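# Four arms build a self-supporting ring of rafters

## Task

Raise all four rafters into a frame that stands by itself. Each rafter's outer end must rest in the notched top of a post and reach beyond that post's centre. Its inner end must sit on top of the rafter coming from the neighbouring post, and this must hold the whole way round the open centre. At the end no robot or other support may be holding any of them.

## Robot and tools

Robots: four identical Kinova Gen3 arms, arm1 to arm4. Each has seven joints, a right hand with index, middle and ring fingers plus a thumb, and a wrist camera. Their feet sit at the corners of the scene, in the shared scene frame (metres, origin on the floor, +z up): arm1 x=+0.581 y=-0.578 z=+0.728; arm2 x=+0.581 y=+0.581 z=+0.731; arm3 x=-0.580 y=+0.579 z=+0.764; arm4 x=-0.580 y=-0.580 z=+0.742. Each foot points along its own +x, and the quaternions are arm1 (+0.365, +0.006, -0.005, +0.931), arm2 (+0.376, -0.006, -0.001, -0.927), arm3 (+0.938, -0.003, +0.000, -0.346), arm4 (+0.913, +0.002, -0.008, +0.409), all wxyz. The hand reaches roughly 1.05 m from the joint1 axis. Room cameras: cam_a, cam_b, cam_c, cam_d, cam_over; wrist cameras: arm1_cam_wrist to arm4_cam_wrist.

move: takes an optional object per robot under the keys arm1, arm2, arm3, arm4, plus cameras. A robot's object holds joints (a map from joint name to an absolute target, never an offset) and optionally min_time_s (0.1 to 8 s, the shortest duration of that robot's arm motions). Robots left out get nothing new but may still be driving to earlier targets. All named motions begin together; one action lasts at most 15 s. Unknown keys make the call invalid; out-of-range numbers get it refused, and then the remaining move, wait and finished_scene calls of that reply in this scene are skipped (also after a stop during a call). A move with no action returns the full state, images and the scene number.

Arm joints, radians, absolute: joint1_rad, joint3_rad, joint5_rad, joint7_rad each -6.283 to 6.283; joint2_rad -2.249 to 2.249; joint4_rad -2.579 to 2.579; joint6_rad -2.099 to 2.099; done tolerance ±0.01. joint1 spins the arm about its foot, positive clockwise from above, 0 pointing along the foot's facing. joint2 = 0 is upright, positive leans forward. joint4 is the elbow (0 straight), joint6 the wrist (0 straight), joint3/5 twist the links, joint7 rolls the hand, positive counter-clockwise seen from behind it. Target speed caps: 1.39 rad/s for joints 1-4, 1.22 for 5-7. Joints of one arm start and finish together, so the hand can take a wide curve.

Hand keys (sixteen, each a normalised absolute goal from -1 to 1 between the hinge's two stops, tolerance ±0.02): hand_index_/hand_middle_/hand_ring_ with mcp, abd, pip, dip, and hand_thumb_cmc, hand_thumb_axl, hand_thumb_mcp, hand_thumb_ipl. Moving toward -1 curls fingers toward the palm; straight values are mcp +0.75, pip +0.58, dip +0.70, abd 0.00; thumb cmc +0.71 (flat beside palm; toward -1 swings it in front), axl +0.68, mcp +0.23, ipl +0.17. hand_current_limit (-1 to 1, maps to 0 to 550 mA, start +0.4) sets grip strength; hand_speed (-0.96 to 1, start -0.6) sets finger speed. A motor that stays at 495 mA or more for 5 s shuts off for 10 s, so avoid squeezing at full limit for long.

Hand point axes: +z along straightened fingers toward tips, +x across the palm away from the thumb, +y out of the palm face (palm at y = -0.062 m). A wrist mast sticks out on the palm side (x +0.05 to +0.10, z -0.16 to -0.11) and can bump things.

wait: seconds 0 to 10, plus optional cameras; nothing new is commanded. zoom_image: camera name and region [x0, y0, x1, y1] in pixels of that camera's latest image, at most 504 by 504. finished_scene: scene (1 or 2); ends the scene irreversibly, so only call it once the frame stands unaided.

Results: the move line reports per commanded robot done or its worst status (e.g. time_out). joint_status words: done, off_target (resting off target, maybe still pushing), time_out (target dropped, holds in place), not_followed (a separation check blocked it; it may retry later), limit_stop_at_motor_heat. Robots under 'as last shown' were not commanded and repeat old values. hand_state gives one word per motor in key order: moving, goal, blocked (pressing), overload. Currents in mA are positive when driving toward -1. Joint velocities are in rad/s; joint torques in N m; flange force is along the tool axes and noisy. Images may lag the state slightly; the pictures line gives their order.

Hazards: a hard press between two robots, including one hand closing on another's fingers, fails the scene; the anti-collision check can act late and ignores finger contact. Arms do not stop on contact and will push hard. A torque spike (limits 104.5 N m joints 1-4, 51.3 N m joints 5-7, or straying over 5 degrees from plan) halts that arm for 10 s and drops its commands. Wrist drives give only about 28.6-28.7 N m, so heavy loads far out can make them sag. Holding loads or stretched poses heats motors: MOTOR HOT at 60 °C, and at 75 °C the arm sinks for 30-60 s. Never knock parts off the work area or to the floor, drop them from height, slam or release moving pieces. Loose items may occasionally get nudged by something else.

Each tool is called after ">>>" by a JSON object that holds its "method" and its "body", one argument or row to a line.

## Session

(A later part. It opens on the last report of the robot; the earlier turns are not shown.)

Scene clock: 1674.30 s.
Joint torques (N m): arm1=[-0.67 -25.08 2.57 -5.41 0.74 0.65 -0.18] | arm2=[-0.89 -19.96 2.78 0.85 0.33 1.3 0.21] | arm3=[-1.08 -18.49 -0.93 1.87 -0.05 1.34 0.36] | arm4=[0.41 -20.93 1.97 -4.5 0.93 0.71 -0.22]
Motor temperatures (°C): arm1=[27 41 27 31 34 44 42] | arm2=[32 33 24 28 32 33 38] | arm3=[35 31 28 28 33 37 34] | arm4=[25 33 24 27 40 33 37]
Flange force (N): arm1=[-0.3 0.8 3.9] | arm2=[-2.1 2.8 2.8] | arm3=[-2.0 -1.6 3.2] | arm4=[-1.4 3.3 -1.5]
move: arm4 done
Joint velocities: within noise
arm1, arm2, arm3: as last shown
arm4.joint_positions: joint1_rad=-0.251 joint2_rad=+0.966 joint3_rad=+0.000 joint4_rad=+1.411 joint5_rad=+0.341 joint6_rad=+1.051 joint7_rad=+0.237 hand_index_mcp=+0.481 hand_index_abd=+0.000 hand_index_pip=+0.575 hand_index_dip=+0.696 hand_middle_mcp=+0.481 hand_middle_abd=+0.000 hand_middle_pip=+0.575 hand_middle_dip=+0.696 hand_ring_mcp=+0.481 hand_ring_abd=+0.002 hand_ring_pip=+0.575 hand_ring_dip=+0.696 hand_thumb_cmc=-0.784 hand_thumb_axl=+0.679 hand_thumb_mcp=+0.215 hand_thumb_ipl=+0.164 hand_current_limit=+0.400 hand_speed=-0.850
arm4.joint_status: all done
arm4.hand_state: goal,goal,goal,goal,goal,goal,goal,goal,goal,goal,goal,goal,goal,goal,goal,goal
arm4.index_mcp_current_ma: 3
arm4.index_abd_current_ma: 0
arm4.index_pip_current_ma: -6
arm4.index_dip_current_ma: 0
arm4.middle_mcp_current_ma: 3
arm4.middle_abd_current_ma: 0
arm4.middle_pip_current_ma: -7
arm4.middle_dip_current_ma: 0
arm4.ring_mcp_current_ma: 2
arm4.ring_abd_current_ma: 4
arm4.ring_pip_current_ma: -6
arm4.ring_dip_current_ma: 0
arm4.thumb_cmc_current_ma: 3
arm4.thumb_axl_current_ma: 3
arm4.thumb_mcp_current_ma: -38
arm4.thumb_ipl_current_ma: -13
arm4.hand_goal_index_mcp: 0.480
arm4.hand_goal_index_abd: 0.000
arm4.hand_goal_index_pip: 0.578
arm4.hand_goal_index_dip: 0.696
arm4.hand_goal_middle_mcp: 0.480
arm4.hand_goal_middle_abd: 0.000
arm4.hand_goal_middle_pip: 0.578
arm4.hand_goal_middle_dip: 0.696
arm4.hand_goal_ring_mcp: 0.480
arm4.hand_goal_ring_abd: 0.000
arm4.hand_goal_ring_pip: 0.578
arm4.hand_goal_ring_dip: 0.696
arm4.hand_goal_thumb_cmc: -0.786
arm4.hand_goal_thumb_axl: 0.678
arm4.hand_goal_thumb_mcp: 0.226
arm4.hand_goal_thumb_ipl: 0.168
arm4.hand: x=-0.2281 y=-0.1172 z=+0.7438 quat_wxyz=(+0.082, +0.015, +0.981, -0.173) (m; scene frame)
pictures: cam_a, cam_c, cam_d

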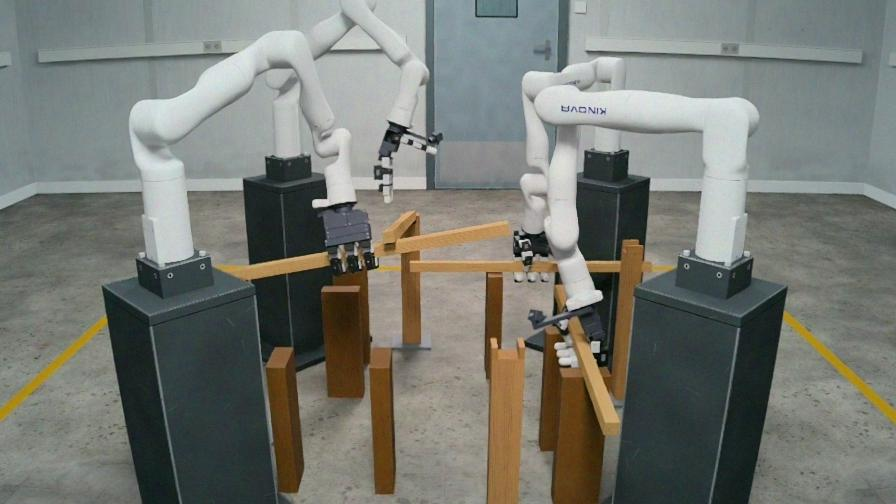

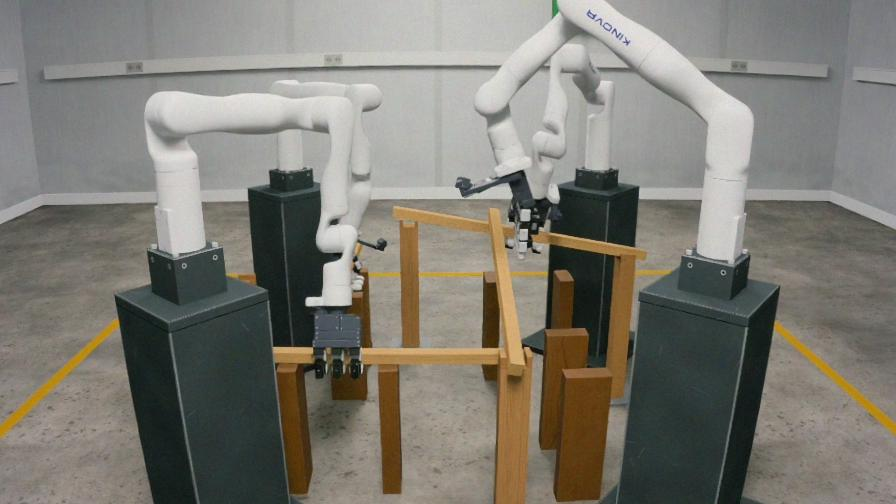

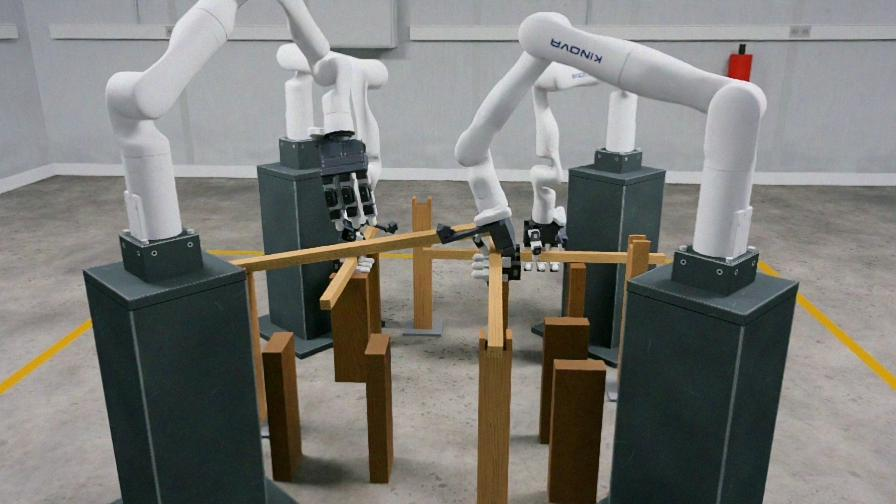

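>>> {"method": "move", "body": {
  "arm4": {"joints":{"joint1_rad":-0.04,"joint2_rad":-0.38,"joint4_rad":1.49,"joint5_rad":0,"joint6_rad":1.98,"joint7_rad":0.24},"min_time_s":4},
  "arm3": {"joints":{"joint1_rad":0.0036,"joint2_rad":1.5655,"joint4_rad":1.5840,"joint5_rad":0.7131,"joint6_rad":0.3409,"joint7_rad":0.0012},"min_time_s":2},
  "cameras": []
}}

>>> {"method": "move", "body": {
  "arm3": {"joints":{"joint1_rad":-0.1485,"joint2_rad":1.4736,"joint4_rad":1.8219,"joint5_rad":0.8910,"joint6_rad":0.2294,"joint7_rad":-0.3418},"min_time_s":2.5},
  "cameras": ["cam_b","cam_c","cam_over"]
}}

>>> {"method": "move", "body": {
  "arm3": {"joints":{"joint1_rad":-0.3048,"joint2_rad":1.0773,"joint4_rad":2.0240,"joint5_rad":0.7201,"joint6_rad":0.4050,"joint7_rad":-0.3385},"min_time_s":3},
  "cameras": ["cam_b","cam_c","cam_over"]
}}

Scene clock: 1730.57 s.
Joint torques (N m): arm1=[-0.61 -25.06 2.52 -5.38 0.76 0.65 -0.16] | arm2=[-0.87 -19.91 2.75 0.87 0.34 1.27 0.19] | arm3=[-1 -18.56 -0.9 1.95 -0.05 1.33 0.39] | arm4=[0.24 -0.43 0.91 -7.07 0.32 -0.25 -0.17]
Motor temperatures (°C): arm1=[27 44 27 31 34 44 42] | arm2=[32 33 24 28 32 33 38] | arm3=[35 31 28 28 33 37 34] | arm4=[25 34 24 27 40 33 37]
Flange force (N): arm1=[-0.2 0.9 3.9] | arm2=[-2.1 2.9 2.7] | arm3=[-1.8 -1.5 3.4] | arm4=[2.8 1.8 -2.5]
move: arm3 done; arm4 done
Joint velocities: within noise
arm1: as last shown
arm2.joint_positions: joint1_rad=-0.107 joint2_rad=+1.595 joint3_rad=+0.000 joint4_rad=+1.600 joint5_rad=+0.768 joint6_rad=+0.316 joint7_rad=-0.075 hand_index_mcp=+0.489 hand_index_abd=+0.000 hand_index_pip=-0.727 hand_index_dip=+0.696 hand_middle_mcp=+0.486 hand_middle_abd=+0.000 hand_middle_pip=-0.726 hand_middle_dip=+0.696 hand_ring_mcp=+0.485 hand_ring_abd=+0.000 hand_ring_pip=-0.727 hand_ring_dip=+0.696 hand_thumb_cmc=-0.783 hand_thumb_axl=+0.680 hand_thumb_mcp=-0.293 hand_thumb_ipl=-0.394 hand_current_limit=+0.400 hand_speed=-0.600
arm2.joint_status: not commanded
arm2.hand_state: goal,goal,goal,goal,goal,goal,goal,goal,goal,goal,goal,goal,goal,goal,blocked,blocked
arm2.index_mcp_current_ma: 44
arm2.index_abd_current_ma: 0
arm2.index_pip_current_ma: 38
arm2.index_dip_current_ma: 0
arm2.middle_mcp_current_ma: 26
arm2.middle_abd_current_ma: 0
arm2.middle_pip_current_ma: 43
arm2.middle_dip_current_ma: 0
arm2.ring_mcp_current_ma: 26
arm2.ring_abd_current_ma: 0
arm2.ring_pip_current_ma: 43
arm2.ring_dip_current_ma: 0
arm2.thumb_cmc_current_ma: 11
arm2.thumb_axl_current_ma: 10
arm2.thumb_mcp_current_ma: 227
arm2.thumb_ipl_current_ma: 385
arm2.hand_goal_index_mcp: 0.480
arm2.hand_goal_index_abd: 0.000
arm2.hand_goal_index_pip: -0.736
arm2.hand_goal_index_dip: 0.696
arm2.hand_goal_middle_mcp: 0.480
arm2.hand_goal_middle_abd: 0.000
arm2.hand_goal_middle_pip: -0.736
arm2.hand_goal_middle_dip: 0.696
arm2.hand_goal_ring_mcp: 0.480
arm2.hand_goal_ring_abd: 0.000
arm2.hand_goal_ring_pip: -0.736
arm2.hand_goal_ring_dip: 0.696
arm2.hand_goal_thumb_cmc: -0.786
arm2.hand_goal_thumb_axl: 0.678
arm2.hand_goal_thumb_mcp: -0.330
arm2.hand_goal_thumb_ipl: -0.500
arm2.hand: x=+0.2804 y=+0.3086 z=+0.3843 quat_wxyz=(-0.173, +0.985, +0.002, +0.000) (m; scene frame)
arm3.joint_positions: joint1_rad=+0.004 joint2_rad=+1.565 joint3_rad=+0.000 joint4_rad=+1.584 joint5_rad=+0.713 joint6_rad=+0.341 joint7_rad=+0.001 hand_index_mcp=+0.491 hand_index_abd=+0.000 hand_index_pip=-0.727 hand_index_dip=+0.696 hand_middle_mcp=+0.487 hand_middle_abd=+0.000 hand_middle_pip=-0.726 hand_middle_dip=+0.696 hand_ring_mcp=+0.486 hand_ring_abd=+0.001 hand_ring_pip=-0.725 hand_ring_dip=+0.696 hand_thumb_cmc=-0.782 hand_thumb_axl=+0.680 hand_thumb_mcp=-0.275 hand_thumb_ipl=-0.430 hand_current_limit=+0.400 hand_speed=-0.600
arm3.joint_status: all done
arm3.hand_state: goal,goal,goal,goal,goal,goal,goal,goal,goal,goal,goal,goal,goal,goal,blocked,blocked
arm3.index_mcp_current_ma: 8
arm3.index_abd_current_ma: 0
arm3.index_pip_current_ma: 6
arm3.index_dip_current_ma: 0
arm3.middle_mcp_current_ma: 5
arm3.middle_abd_current_ma: 0
arm3.middle_pip_current_ma: 6
arm3.middle_dip_current_ma: 0
arm3.ring_mcp_current_ma: 3
arm3.ring_abd_current_ma: 0
arm3.ring_pip_current_ma: 7
arm3.ring_dip_current_ma: 0
arm3.thumb_cmc_current_ma: 1
arm3.thumb_axl_current_ma: 1
arm3.thumb_mcp_current_ma: 147
arm3.thumb_ipl_current_ma: 226
arm3.hand_goal_index_mcp: 0.480
arm3.hand_goal_index_abd: 0.000
arm3.hand_goal_index_pip: -0.736
arm3.hand_goal_index_dip: 0.696
arm3.hand_goal_middle_mcp: 0.480
arm3.hand_goal_middle_abd: 0.000
arm3.hand_goal_middle_pip: -0.736
arm3.hand_goal_middle_dip: 0.696
arm3.hand_goal_ring_mcp: 0.480
arm3.hand_goal_ring_abd: 0.000
arm3.hand_goal_ring_pip: -0.736
arm3.hand_goal_ring_dip: 0.696
arm3.hand_goal_thumb_cmc: -0.786
arm3.hand_goal_thumb_axl: 0.678
arm3.hand_goal_thumb_mcp: -0.330
arm3.hand_goal_thumb_ipl: -0.500
arm3.hand: x=-0.3019 y=+0.2646 z=+0.4248 quat_wxyz=(-0.123, +0.695, +0.698, -0.123) (m; scene frame)
arm4.joint_positions: joint1_rad=-0.040 joint2_rad=-0.380 joint3_rad=+0.000 joint4_rad=+1.490 joint5_rad=+0.000 joint6_rad=+1.980 joint7_rad=+0.240 hand_index_mcp=+0.482 hand_index_abd=+0.000 hand_index_pip=+0.576 hand_index_dip=+0.696 hand_middle_mcp=+0.482 hand_middle_abd=+0.000 hand_middle_pip=+0.576 hand_middle_dip=+0.696 hand_ring_mcp=+0.482 hand_ring_abd=+0.002 hand_ring_pip=+0.576 hand_ring_dip=+0.696 hand_thumb_cmc=-0.785 hand_thumb_axl=+0.679 hand_thumb_mcp=+0.216 hand_thumb_ipl=+0.164 hand_current_limit=+0.400 hand_speed=-0.850
arm4.joint_status: all done
arm4.hand_state: goal,goal,goal,goal,goal,goal,goal,goal,goal,goal,goal,goal,goal,goal,goal,goal
arm4.index_mcp_current_ma: 4
arm4.index_abd_current_ma: 0
arm4.index_pip_current_ma: -3
arm4.index_dip_current_ma: 0
arm4.middle_mcp_current_ma: 4
arm4.middle_abd_current_ma: 0
arm4.middle_pip_current_ma: -4
arm4.middle_dip_current_ma: 0
arm4.ring_mcp_current_ma: 4
arm4.ring_abd_current_ma: 4
arm4.ring_pip_current_ma: -3
arm4.ring_dip_current_ma: 0
arm4.thumb_cmc_current_ma: 3
arm4.thumb_axl_current_ma: 3
arm4.thumb_mcp_current_ma: -38
arm4.thumb_ipl_current_ma: -13
arm4.hand_goal_index_mcp: 0.480
arm4.hand_goal_index_abd: 0.000
arm4.hand_goal_index_pip: 0.578
arm4.hand_goal_index_dip: 0.696
arm4.hand_goal_middle_mcp: 0.480
arm4.hand_goal_middle_abd: 0.000
arm4.hand_goal_middle_pip: 0.578
arm4.hand_goal_middle_dip: 0.696
arm4.hand_goal_ring_mcp: 0.480
arm4.hand_goal_ring_abd: 0.000
arm4.hand_goal_ring_pip: 0.578
arm4.hand_goal_ring_dip: 0.696
arm4.hand_goal_thumb_cmc: -0.786
arm4.hand_goal_thumb_axl: 0.678
arm4.hand_goal_thumb_mcp: 0.226
arm4.hand_goal_thumb_ipl: 0.168
arm4.hand: x=-0.4200 y=-0.4261 z=+1.2644 quat_wxyz=(+0.016, +0.222, +0.974, +0.030) (m; scene frame)
pictures: none
No camera images: "cameras" was empty.

Scene clock: 1733.37 s.
Joint torques (N m): arm1=[-0.59 -25.07 2.55 -5.39 0.76 0.65 -0.16] | arm2=[-0.86 -19.99 2.74 0.9 0.33 1.25 0.2] | arm3=[-1.04 -17.03 -1.17 3.46 -0.1 1.32 0.39] | arm4=[0.29 -0.48 0.84 -7.05 0.29 -0.26 -0.19]
Motor temperatures (°C): arm1=[27 44 27 31 34 44 42] | arm2=[32 33 24 28 32 33 38] | arm3=[35 31 28 28 33 37 34] | arm4=[25 34 24 27 40 33 37]
Flange force (N): arm1=[-0.1 0.9 3.9] | arm2=[-2.2 3.0 2.9] | arm3=[-1.7 -2.9 4.4] | arm4=[2.5 1.9 -2.7]
move: arm3 done
Joint velocities: within noise
arm1, arm2, arm4: as last shown
arm3.joint_positions: joint1_rad=-0.148 joint2_rad=+1.474 joint3_rad=+0.000 joint4_rad=+1.822 joint5_rad=+0.891 joint6_rad=+0.229 joint7_rad=-0.342 hand_index_mcp=+0.491 hand_index_abd=+0.000 hand_index_pip=-0.727 hand_index_dip=+0.696 hand_middle_mcp=+0.487 hand_middle_abd=+0.000 hand_middle_pip=-0.726 hand_middle_dip=+0.696 hand_ring_mcp=+0.486 hand_ring_abd=+0.001 hand_ring_pip=-0.725 hand_ring_dip=+0.696 hand_thumb_cmc=-0.782 hand_thumb_axl=+0.680 hand_thumb_mcp=-0.275 hand_thumb_ipl=-0.430 hand_current_limit=+0.400 hand_speed=-0.600
arm3.joint_status: all done
arm3.hand_state: goal,goal,goal,goal,goal,goal,goal,goal,goal,goal,goal,goal,goal,goal,blocked,blocked
arm3.index_mcp_current_ma: 8
arm3.index_abd_current_ma: 0
arm3.index_pip_current_ma: 6
arm3.index_dip_current_ma: 0
arm3.middle_mcp_current_ma: 5
arm3.middle_abd_current_ma: 0
arm3.middle_pip_current_ma: 6
arm3.middle_dip_current_ma: 0
arm3.ring_mcp_current_ma: 3
arm3.ring_abd_current_ma: 0
arm3.ring_pip_current_ma: 7
arm3.ring_dip_current_ma: 0
arm3.thumb_cmc_current_ma: 1
arm3.thumb_axl_current_ma: 1
arm3.thumb_mcp_current_ma: 147
arm3.thumb_ipl_current_ma: 226
arm3.hand_goal_index_mcp: 0.480
arm3.hand_goal_index_abd: 0.000
arm3.hand_goal_index_pip: -0.736
arm3.hand_goal_index_dip: 0.696
arm3.hand_goal_middle_mcp: 0.480
arm3.hand_goal_middle_abd: 0.000
arm3.hand_goal_middle_pip: -0.736
arm3.hand_goal_middle_dip: 0.696
arm3.hand_goal_ring_mcp: 0.480
arm3.hand_goal_ring_abd: 0.000
arm3.hand_goal_ring_pip: -0.736
arm3.hand_goal_ring_dip: 0.696
arm3.hand_goal_thumb_cmc: -0.786
arm3.hand_goal_thumb_axl: 0.678
arm3.hand_goal_thumb_mcp: -0.330
arm3.hand_goal_thumb_ipl: -0.500
arm3.hand: x=-0.3015 y=+0.3391 z=+0.4666 quat_wxyz=(-0.123, +0.695, +0.698, -0.123) (m; scene frame)
pictures: cam_b, cam_c, cam_over

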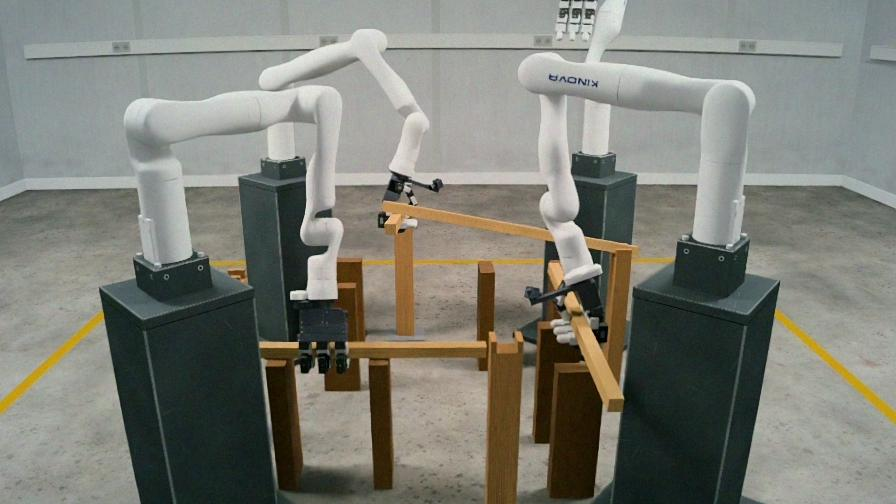

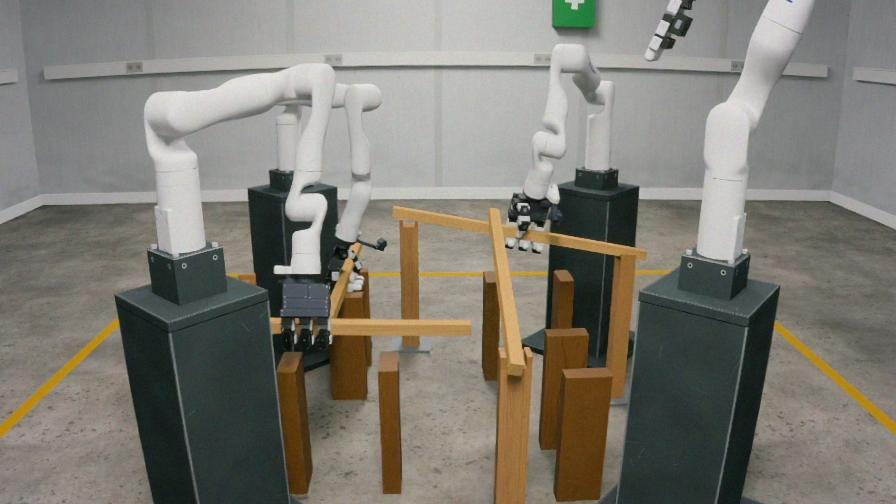

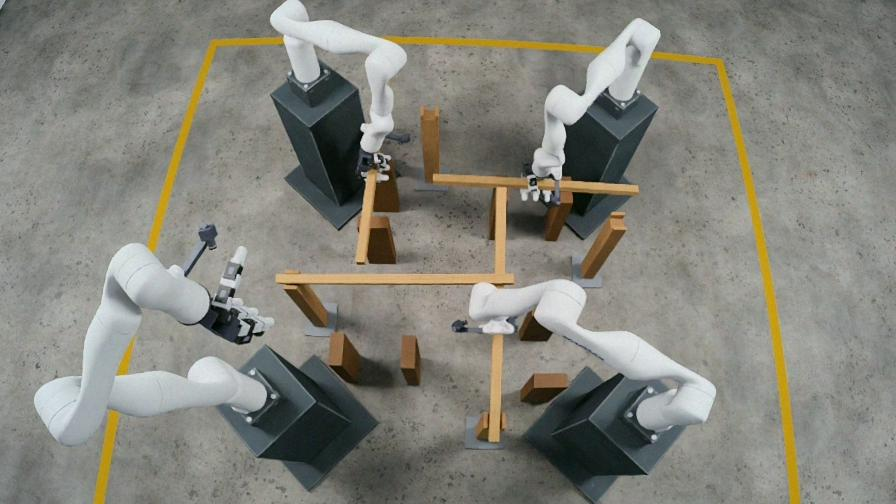

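Scene clock: 1736.67 s.
Joint torques (N m): arm1=[-0.63 -25.09 2.56 -5.44 0.76 0.64 -0.14] | arm2=[-0.82 -19.95 2.75 0.88 0.33 1.24 0.18] | arm3=[-1.01 -16.67 -0.84 1.43 -0.05 1.51 0.27] | arm4=[0.35 -0.4 0.88 -7.04 0.34 -0.24 -0.18]
Motor temperatures (°C): arm1=[27 44 27 31 34 44 42] | arm2=[32 33 24 28 32 33 38] | arm3=[35 31 28 28 33 37 34] | arm4=[25 34 24 27 40 33 37]
Flange force (N): arm1=[-0.1 0.8 3.9] | arm2=[-2.1 3.0 2.8] | arm3=[-2.3 -1.1 4.5] | arm4=[2.7 1.8 -2.5]
move: arm3 done
Joint velocities: within noise
arm1, arm2, arm4: as last shown
arm3.joint_positions: joint1_rad=-0.305 joint2_rad=+1.077 joint3_rad=+0.000 joint4_rad=+2.024 joint5_rad=+0.720 joint6_rad=+0.405 joint7_rad=-0.338 hand_index_mcp=+0.491 hand_index_abd=+0.000 hand_index_pip=-0.727 hand_index_dip=+0.696 hand_middle_mcp=+0.487 hand_middle_abd=+0.000 hand_middle_pip=-0.726 hand_middle_dip=+0.696 hand_ring_mcp=+0.486 hand_ring_abd=+0.001 hand_ring_pip=-0.725 hand_ring_dip=+0.696 hand_thumb_cmc=-0.782 hand_thumb_axl=+0.680 hand_thumb_mcp=-0.275 hand_thumb_ipl=-0.430 hand_current_limit=+0.400 hand_speed=-0.600
arm3.joint_status: all done
arm3.hand_state: goal,goal,goal,goal,goal,goal,goal,goal,goal,goal,goal,goal,goal,goal,blocked,blocked
arm3.index_mcp_current_ma: 8
arm3.index_abd_current_ma: 0
arm3.index_pip_current_ma: 6
arm3.index_dip_current_ma: 0
arm3.middle_mcp_current_ma: 5
arm3.middle_abd_current_ma: 0
arm3.middle_pip_current_ma: 6
arm3.middle_dip_current_ma: 0
arm3.ring_mcp_current_ma: 3
arm3.ring_abd_current_ma: 0
arm3.ring_pip_current_ma: 7
arm3.ring_dip_current_ma: 0
arm3.thumb_cmc_current_ma: 1
arm3.thumb_axl_current_ma: 1
arm3.thumb_mcp_current_ma: 147
arm3.thumb_ipl_current_ma: 225
arm3.hand_goal_index_mcp: 0.480
arm3.hand_goal_index_abd: 0.000
arm3.hand_goal_index_pip: -0.736
arm3.hand_goal_index_dip: 0.696
arm3.hand_goal_middle_mcp: 0.480
arm3.hand_goal_middle_abd: 0.000
arm3.hand_goal_middle_pip: -0.736
arm3.hand_goal_middle_dip: 0.696
arm3.hand_goal_ring_mcp: 0.480
arm3.hand_goal_ring_abd: 0.000
arm3.hand_goal_ring_pip: -0.736
arm3.hand_goal_ring_dip: 0.696
arm3.hand_goal_thumb_cmc: -0.786
arm3.hand_goal_thumb_axl: 0.678
arm3.hand_goal_thumb_mcp: -0.330
arm3.hand_goal_thumb_ipl: -0.500
arm3.hand: x=-0.2593 y=+0.3375 z=+0.6284 quat_wxyz=(-0.069, +0.704, +0.685, -0.176) (m; scene frame)
pictures: cam_b, cam_c, cam_over

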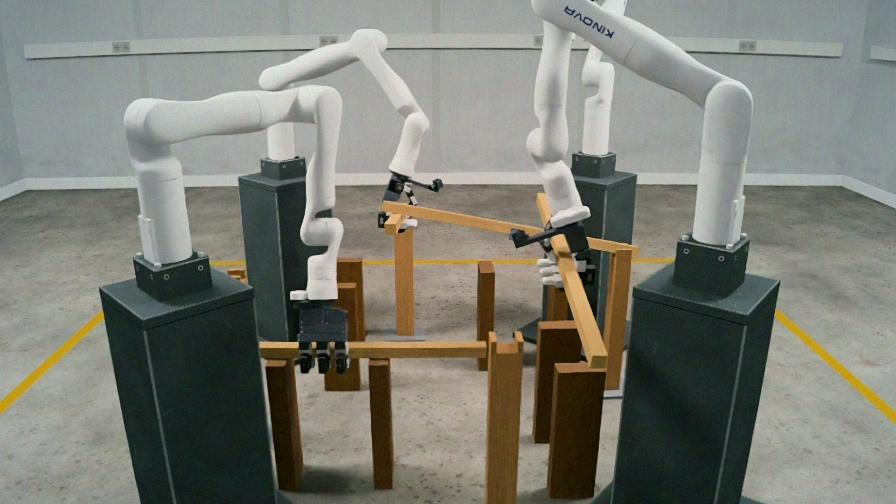

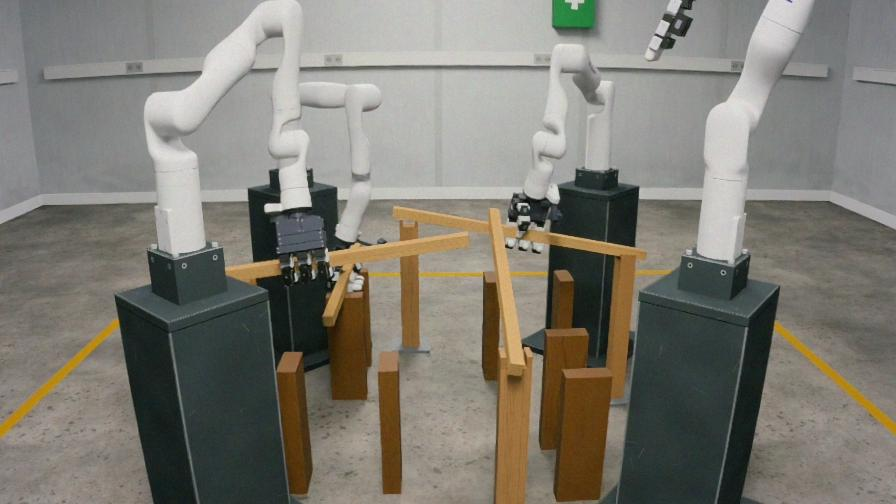

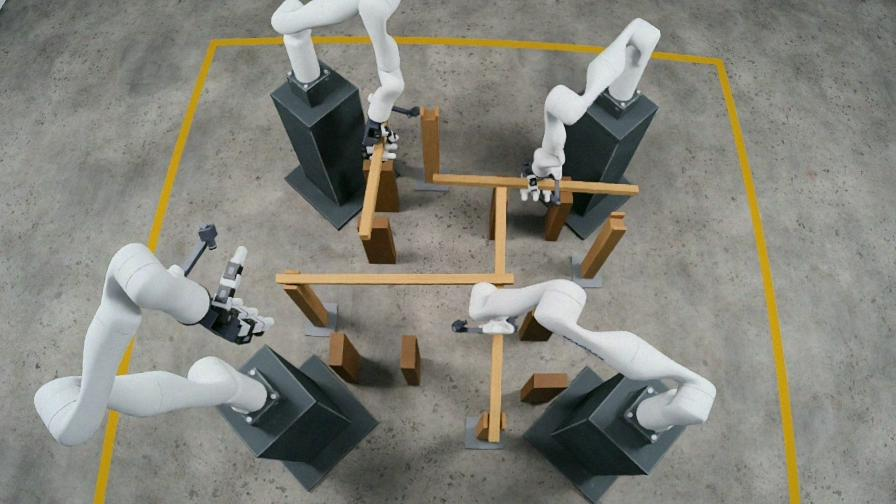

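>>> {"method": "move", "body": {
  "arm3": {"joints":{"joint1_rad":-0.3370,"joint2_rad":1.1723,"joint4_rad":1.4185,"joint5_rad":0.3383,"joint6_rad":0.8595,"joint7_rad":0.0821},"min_time_s":3.5},
  "cameras": ["cam_b","cam_c","cam_over"]
}}

>>> {"method": "move", "body": {
  "arm3": {"joints":{"joint1_rad":-0.2246,"joint2_rad":1.2167,"joint4_rad":1.2785,"joint5_rad":0.3571,"joint6_rad":0.9276,"joint7_rad":0.2002},"min_time_s":2},
  "cameras": ["cam_a","cam_b","cam_c","cam_d","cam_over"]
}}

>>> {"method": "zoom_image", "body": {
  "camera": "cam_b",
  "region": [460, 290, 560, 390]
}}

>>> {"method": "zoom_image", "body": {
  "camera": "cam_over",
  "region": [380, 80, 540, 300]
}}

>>> {"method": "zoom_image", "body": {
  "camera": "cam_c",
  "region": [420, 180, 580, 340]
}}

Scene clock: 1748.87 s.
Joint torques (N m): arm1=[-0.65 -25.08 2.6 -5.41 0.76 0.66 -0.18] | arm2=[-0.85 -19.97 2.74 0.86 0.33 1.24 0.18] | arm3=[-0.96 -21.92 -0.71 -3.31 0.37 1.36 0.27] | arm4=[0.28 -0.45 0.9 -7.09 0.3 -0.26 -0.18]
Motor temperatures (°C): arm1=[27 44 27 31 34 44 42] | arm2=[32 33 24 28 32 33 38] | arm3=[35 32 28 28 33 37 34] | arm4=[25 33 24 27 40 33 37]
Flange force (N): arm1=[-0.2 0.9 3.9] | arm2=[-2.1 2.9 2.8] | arm3=[-1.6 -0.1 2.4] | arm4=[2.7 1.8 -2.5]
move: arm3 done
Joint velocities: within noise
arm1, arm2, arm4: as last shown
arm3.joint_positions: joint1_rad=-0.337 joint2_rad=+1.172 joint3_rad=+0.000 joint4_rad=+1.419 joint5_rad=+0.338 joint6_rad=+0.860 joint7_rad=+0.082 hand_index_mcp=+0.491 hand_index_abd=+0.000 hand_index_pip=-0.727 hand_index_dip=+0.696 hand_middle_mcp=+0.488 hand_middle_abd=+0.000 hand_middle_pip=-0.727 hand_middle_dip=+0.696 hand_ring_mcp=+0.486 hand_ring_abd=+0.001 hand_ring_pip=-0.726 hand_ring_dip=+0.696 hand_thumb_cmc=-0.783 hand_thumb_axl=+0.679 hand_thumb_mcp=-0.275 hand_thumb_ipl=-0.433 hand_current_limit=+0.400 hand_speed=-0.600
arm3.joint_status: all done
arm3.hand_state: goal,goal,goal,goal,goal,goal,goal,goal,goal,goal,goal,goal,goal,goal,blocked,blocked
arm3.index_mcp_current_ma: 8
arm3.index_abd_current_ma: 0
arm3.index_pip_current_ma: 5
arm3.index_dip_current_ma: 0
arm3.middle_mcp_current_ma: 5
arm3.middle_abd_current_ma: 0
arm3.middle_pip_current_ma: 6
arm3.middle_dip_current_ma: 0
arm3.ring_mcp_current_ma: 3
arm3.ring_abd_current_ma: 0
arm3.ring_pip_current_ma: 7
arm3.ring_dip_current_ma: 0
arm3.thumb_cmc_current_ma: 1
arm3.thumb_axl_current_ma: 0
arm3.thumb_mcp_current_ma: 147
arm3.thumb_ipl_current_ma: 211
arm3.hand_goal_index_mcp: 0.480
arm3.hand_goal_index_abd: 0.000
arm3.hand_goal_index_pip: -0.736
arm3.hand_goal_index_dip: 0.696
arm3.hand_goal_middle_mcp: 0.480
arm3.hand_goal_middle_abd: 0.000
arm3.hand_goal_middle_pip: -0.736
arm3.hand_goal_middle_dip: 0.696
arm3.hand_goal_ring_mcp: 0.480
arm3.hand_goal_ring_abd: 0.000
arm3.hand_goal_ring_pip: -0.736
arm3.hand_goal_ring_dip: 0.696
arm3.hand_goal_thumb_cmc: -0.786
arm3.hand_goal_thumb_axl: 0.678
arm3.hand_goal_thumb_mcp: -0.330
arm3.hand_goal_thumb_ipl: -0.500
arm3.hand: x=-0.0964 y=+0.2875 z=+0.6385 quat_wxyz=(-0.070, +0.704, +0.685, -0.176) (m; scene frame)
pictures: cam_b, cam_c, cam_over

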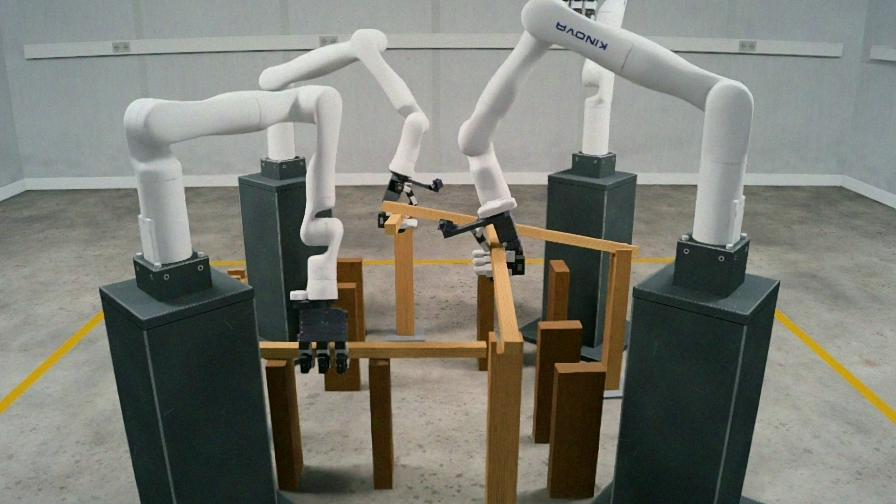

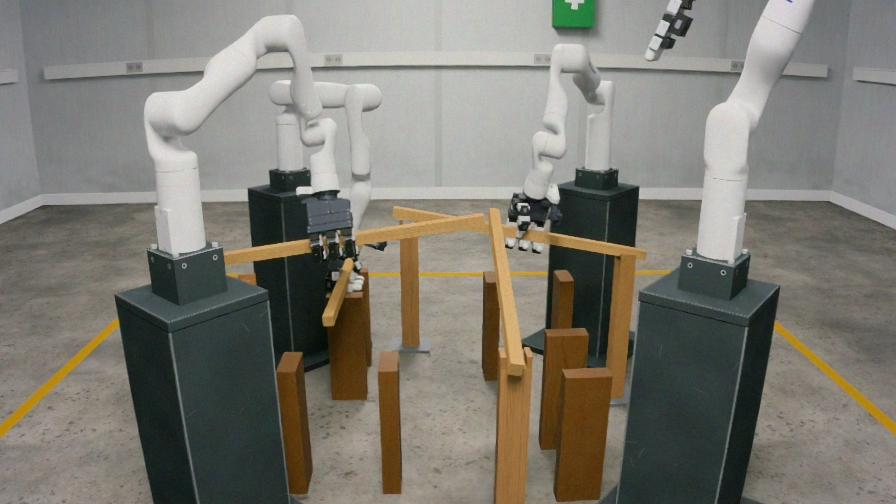

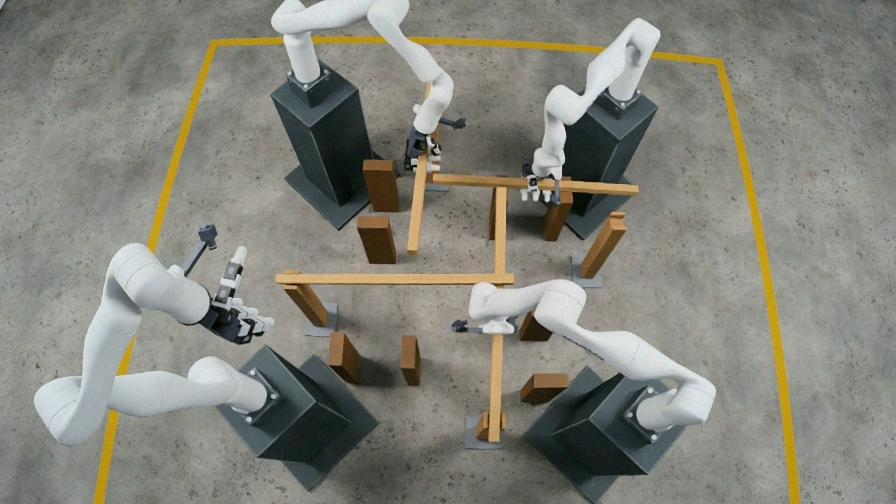

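Scene clock: 1751.17 s.
Joint torques (N m): arm1=[-0.65 -25.06 2.54 -5.38 0.75 0.65 -0.17] | arm2=[-0.91 -19.92 2.76 0.89 0.32 1.27 0.21] | arm3=[-1.05 -23.09 -0.72 -4.12 0.49 1.24 0.3] | arm4=[0.27 -0.44 0.85 -7.07 0.28 -0.25 -0.17]
Motor temperatures (°C): arm1=[27 44 27 31 34 44 42] | arm2=[32 33 24 28 32 33 38] | arm3=[35 32 28 28 33 37 34] | arm4=[25 33 24 27 40 33 37]
Flange force (N): arm1=[-0.3 0.9 3.9] | arm2=[-2.2 2.9 2.8] | arm3=[-1.5 -0.1 2.4] | arm4=[2.6 1.8 -2.5]
move: arm3 done
Joint velocities: within noise
arm1.joint_positions: joint1_rad=-0.287 joint2_rad=+1.269 joint3_rad=+0.000 joint4_rad=+1.265 joint5_rad=+0.405 joint6_rad=+0.900 joint7_rad=+0.128 hand_index_mcp=+0.498 hand_index_abd=-0.004 hand_index_pip=-0.727 hand_index_dip=+0.696 hand_middle_mcp=+0.489 hand_middle_abd=+0.000 hand_middle_pip=-0.729 hand_middle_dip=+0.696 hand_ring_mcp=+0.485 hand_ring_abd=+0.002 hand_ring_pip=-0.728 hand_ring_dip=+0.696 hand_thumb_cmc=-0.783 hand_thumb_axl=+0.683 hand_thumb_mcp=-0.279 hand_thumb_ipl=-0.432 hand_current_limit=+0.400 hand_speed=-0.600
arm1.joint_status: not commanded
arm1.hand_state: goal,goal,goal,goal,goal,goal,goal,goal,goal,goal,goal,goal,goal,goal,blocked,blocked
arm1.index_mcp_current_ma: 8
arm1.index_abd_current_ma: 0
arm1.index_pip_current_ma: 2
arm1.index_dip_current_ma: 0
arm1.middle_mcp_current_ma: 2
arm1.middle_abd_current_ma: 0
arm1.middle_pip_current_ma: 1
arm1.middle_dip_current_ma: 0
arm1.ring_mcp_current_ma: 1
arm1.ring_abd_current_ma: 0
arm1.ring_pip_current_ma: 2
arm1.ring_dip_current_ma: 0
arm1.thumb_cmc_current_ma: 0
arm1.thumb_axl_current_ma: 1
arm1.thumb_mcp_current_ma: 79
arm1.thumb_ipl_current_ma: 147
arm1.hand_goal_index_mcp: 0.480
arm1.hand_goal_index_abd: 0.000
arm1.hand_goal_index_pip: -0.736
arm1.hand_goal_index_dip: 0.696
arm1.hand_goal_middle_mcp: 0.480
arm1.hand_goal_middle_abd: 0.000
arm1.hand_goal_middle_pip: -0.736
arm1.hand_goal_middle_dip: 0.696
arm1.hand_goal_ring_mcp: 0.480
arm1.hand_goal_ring_abd: 0.000
arm1.hand_goal_ring_pip: -0.736
arm1.hand_goal_ring_dip: 0.696
arm1.hand_goal_thumb_cmc: -0.786
arm1.hand_goal_thumb_axl: 0.678
arm1.hand_goal_thumb_mcp: -0.330
arm1.hand_goal_thumb_ipl: -0.500
arm1.hand: x=+0.0960 y=-0.2164 z=+0.5855 quat_wxyz=(+0.191, -0.681, +0.705, -0.053) (m; scene frame)
arm2, arm4: as last shown
arm3.joint_positions: joint1_rad=-0.225 joint2_rad=+1.217 joint3_rad=+0.000 joint4_rad=+1.278 joint5_rad=+0.357 joint6_rad=+0.928 joint7_rad=+0.200 hand_index_mcp=+0.491 hand_index_abd=+0.000 hand_index_pip=-0.727 hand_index_dip=+0.696 hand_middle_mcp=+0.488 hand_middle_abd=+0.000 hand_middle_pip=-0.727 hand_middle_dip=+0.696 hand_ring_mcp=+0.486 hand_ring_abd=+0.001 hand_ring_pip=-0.726 hand_ring_dip=+0.696 hand_thumb_cmc=-0.783 hand_thumb_axl=+0.679 hand_thumb_mcp=-0.275 hand_thumb_ipl=-0.433 hand_current_limit=+0.400 hand_speed=-0.600
arm3.joint_status: all done
arm3.hand_state: goal,goal,goal,goal,goal,goal,goal,goal,goal,goal,goal,goal,goal,goal,blocked,blocked
arm3.index_mcp_current_ma: 8
arm3.index_abd_current_ma: 0
arm3.index_pip_current_ma: 5
arm3.index_dip_current_ma: 0
arm3.middle_mcp_current_ma: 5
arm3.middle_abd_current_ma: 0
arm3.middle_pip_current_ma: 6
arm3.middle_dip_current_ma: 0
arm3.ring_mcp_current_ma: 3
arm3.ring_abd_current_ma: 0
arm3.ring_pip_current_ma: 7
arm3.ring_dip_current_ma: 0
arm3.thumb_cmc_current_ma: 1
arm3.thumb_axl_current_ma: 0
arm3.thumb_mcp_current_ma: 147
arm3.thumb_ipl_current_ma: 211
arm3.hand_goal_index_mcp: 0.480
arm3.hand_goal_index_abd: 0.000
arm3.hand_goal_index_pip: -0.736
arm3.hand_goal_index_dip: 0.696
arm3.hand_goal_middle_mcp: 0.480
arm3.hand_goal_middle_abd: 0.000
arm3.hand_goal_middle_pip: -0.736
arm3.hand_goal_middle_dip: 0.696
arm3.hand_goal_ring_mcp: 0.480
arm3.hand_goal_ring_abd: 0.000
arm3.hand_goal_ring_pip: -0.736
arm3.hand_goal_ring_dip: 0.696
arm3.hand_goal_thumb_cmc: -0.786
arm3.hand_goal_thumb_axl: 0.678
arm3.hand_goal_thumb_mcp: -0.330
arm3.hand_goal_thumb_ipl: -0.500
arm3.hand: x=-0.0965 y=+0.2174 z=+0.6384 quat_wxyz=(-0.069, +0.704, +0.685, -0.176) (m; scene frame)
pictures: cam_a, cam_b, cam_c, cam_d, cam_over

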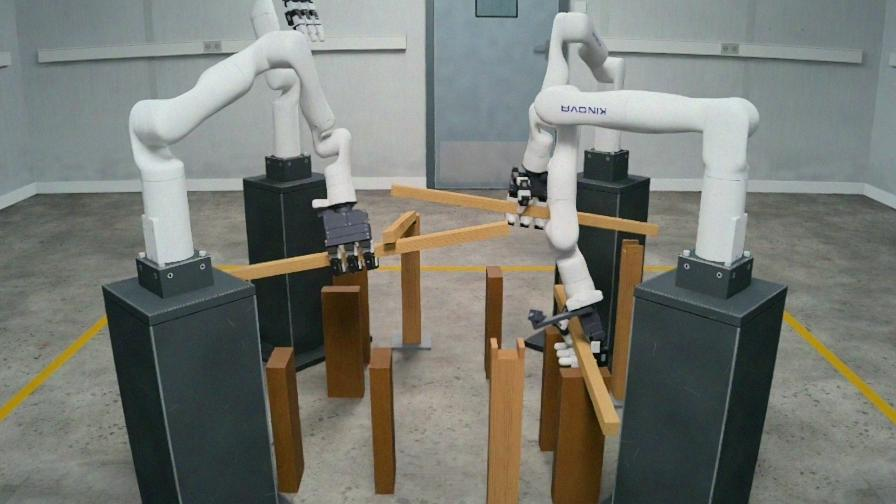

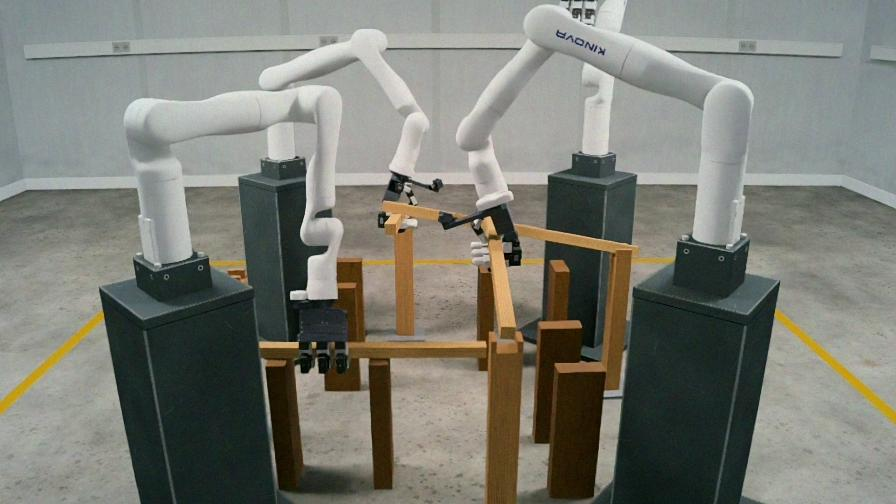

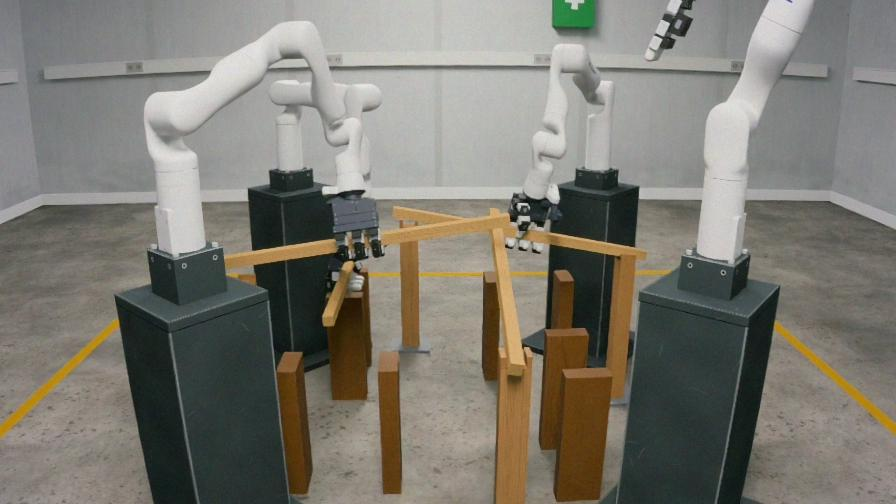

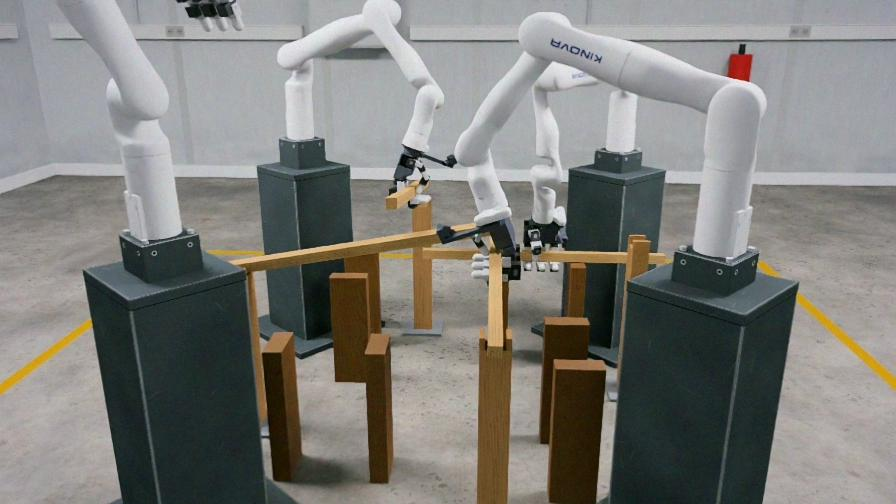

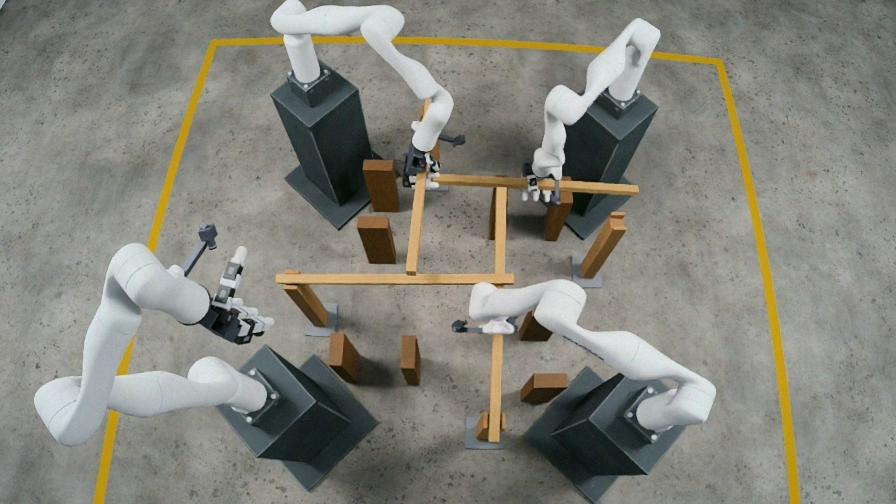

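Scaled by 5.040 from the camera's 896x504 image, which has a finer 1280x720 frame.

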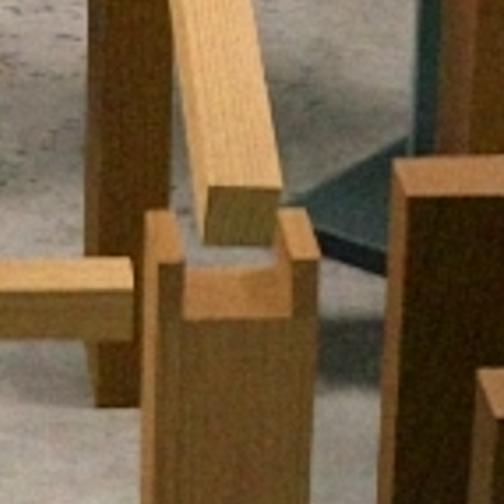

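Scaled by 2.291 from the camera's 896x504 image, which has a finer 1280x720 frame.

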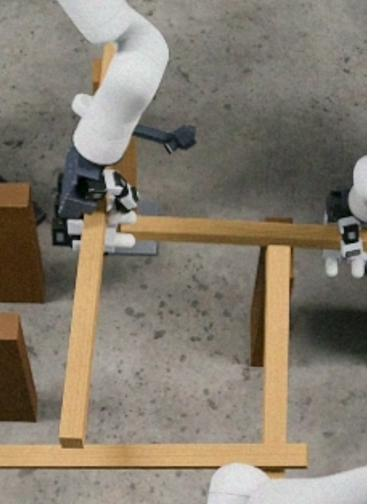

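Scaled by 3.150 from the camera's 896x504 image, which has a finer 1280x720 frame.

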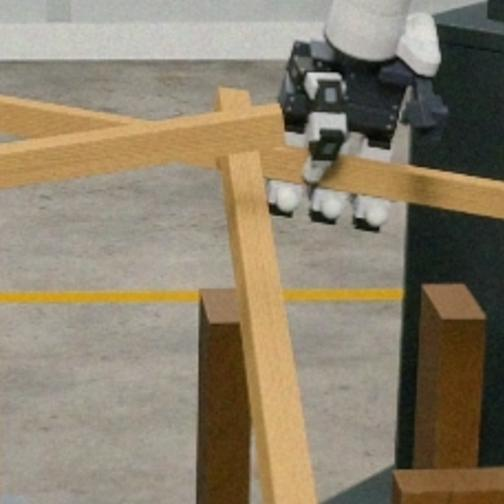

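>>> {"method": "move", "body": {
  "arm3": {"joints":{"joint1_rad":-0.2236,"joint2_rad":1.3162,"joint4_rad":1.2350,"joint5_rad":0.3733,"joint6_rad":0.8753,"joint7_rad":0.1753},"min_time_s":2.5},
  "cameras": ["cam_b","cam_c","cam_d"]
}}

>>> {"method": "zoom_image", "body": {
  "camera": "cam_b",
  "region": [470, 300, 550, 380]
}}

>>> {"method": "zoom_image", "body": {
  "camera": "cam_c",
  "region": [450, 190, 530, 270]
}}

>>> {"method": "zoom_image", "body": {
  "camera": "cam_d",
  "region": [370, 170, 450, 250]
}}

Scene clock: 1778.83 s.
Joint torques (N m): arm1=[-0.63 -25.04 2.55 -5.4 0.75 0.64 -0.17] | arm2=[-0.87 -19.98 2.74 0.9 0.33 1.25 0.2] | arm3=[-1.01 -23.2 -0.65 -3.82 0.46 1.29 0.36] | arm4=[0.31 -0.43 0.84 -7.02 0.35 -0.19 -0.18]
Motor temperatures (°C): arm1=[27 45 27 31 34 44 42] | arm2=[32 33 24 28 32 33 38] | arm3=[35 32 28 28 33 37 34] | arm4=[25 32 24 28 40 33 37]
Flange force (N): arm1=[-0.2 0.8 3.8] | arm2=[-2.2 3.1 2.9] | arm3=[-1.0 -0.9 2.4] | arm4=[2.5 1.9 -2.5]
move: arm3 done
Joint velocities: within noise
arm1, arm2, arm4: as last shown
arm3.joint_positions: joint1_rad=-0.224 joint2_rad=+1.316 joint3_rad=+0.000 joint4_rad=+1.235 joint5_rad=+0.373 joint6_rad=+0.875 joint7_rad=+0.175 hand_index_mcp=+0.491 hand_index_abd=+0.000 hand_index_pip=-0.727 hand_index_dip=+0.696 hand_middle_mcp=+0.488 hand_middle_abd=+0.000 hand_middle_pip=-0.727 hand_middle_dip=+0.696 hand_ring_mcp=+0.486 hand_ring_abd=+0.001 hand_ring_pip=-0.726 hand_ring_dip=+0.696 hand_thumb_cmc=-0.783 hand_thumb_axl=+0.679 hand_thumb_mcp=-0.275 hand_thumb_ipl=-0.433 hand_current_limit=+0.400 hand_speed=-0.600
arm3.joint_status: all done
arm3.hand_state: goal,goal,goal,goal,goal,goal,goal,goal,goal,goal,goal,goal,goal,goal,blocked,blocked
arm3.index_mcp_current_ma: 8
arm3.index_abd_current_ma: 0
arm3.index_pip_current_ma: 5
arm3.index_dip_current_ma: 0
arm3.middle_mcp_current_ma: 5
arm3.middle_abd_current_ma: 0
arm3.middle_pip_current_ma: 6
arm3.middle_dip_current_ma: 0
arm3.ring_mcp_current_ma: 3
arm3.ring_abd_current_ma: 0
arm3.ring_pip_current_ma: 7
arm3.ring_dip_current_ma: 0
arm3.thumb_cmc_current_ma: 1
arm3.thumb_axl_current_ma: 0
arm3.thumb_mcp_current_ma: 147
arm3.thumb_ipl_current_ma: 211
arm3.hand_goal_index_mcp: 0.480
arm3.hand_goal_index_abd: 0.000
arm3.hand_goal_index_pip: -0.736
arm3.hand_goal_index_dip: 0.696
arm3.hand_goal_middle_mcp: 0.480
arm3.hand_goal_middle_abd: 0.000
arm3.hand_goal_middle_pip: -0.736
arm3.hand_goal_middle_dip: 0.696
arm3.hand_goal_ring_mcp: 0.480
arm3.hand_goal_ring_abd: 0.000
arm3.hand_goal_ring_pip: -0.736
arm3.hand_goal_ring_dip: 0.696
arm3.hand_goal_thumb_cmc: -0.786
arm3.hand_goal_thumb_axl: 0.678
arm3.hand_goal_thumb_mcp: -0.330
arm3.hand_goal_thumb_ipl: -0.500
arm3.hand: x=-0.0986 y=+0.2175 z=+0.5883 quat_wxyz=(-0.070, +0.704, +0.685, -0.176) (m; scene frame)
pictures: cam_b, cam_c, cam_d

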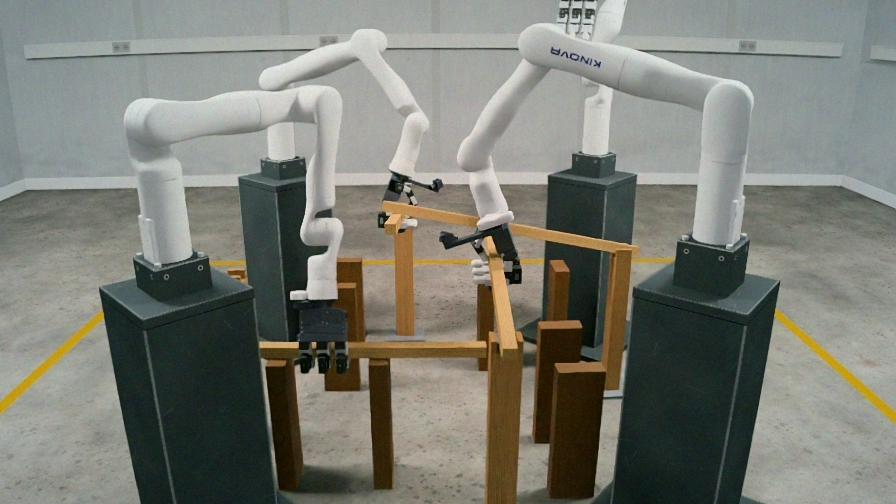

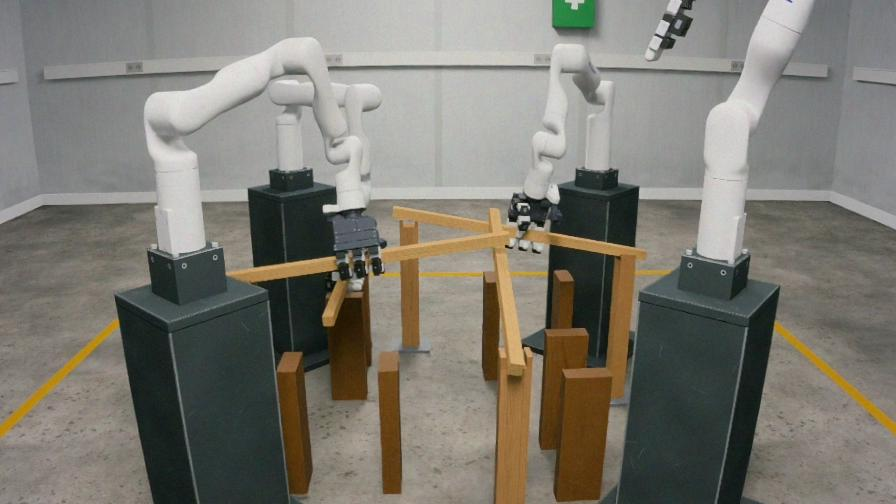

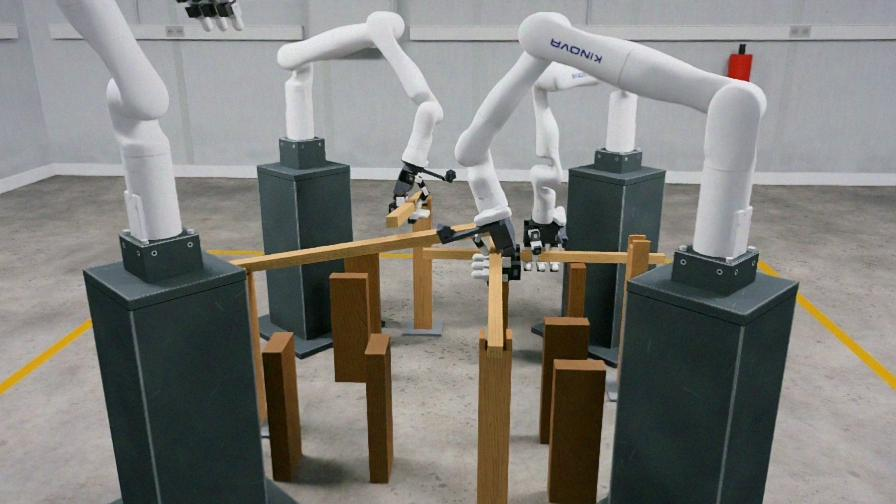

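Scaled by 6.300 from the camera's 896x504 image, which has a finer 1280x720 frame.

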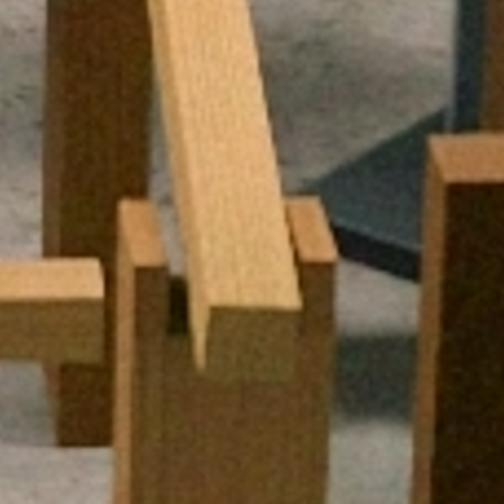

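Scaled by 6.300 from the camera's 896x504 image, which has a finer 1280x720 frame.

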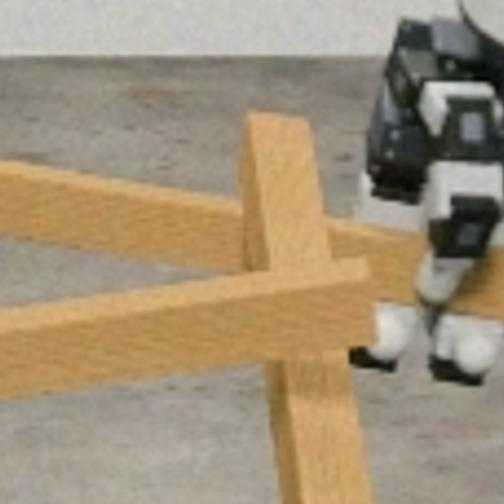

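Scaled by 6.300 from the camera's 896x504 image, which has a finer 1280x720 frame.

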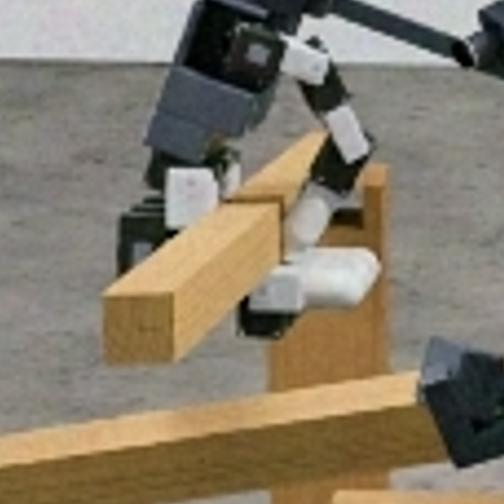

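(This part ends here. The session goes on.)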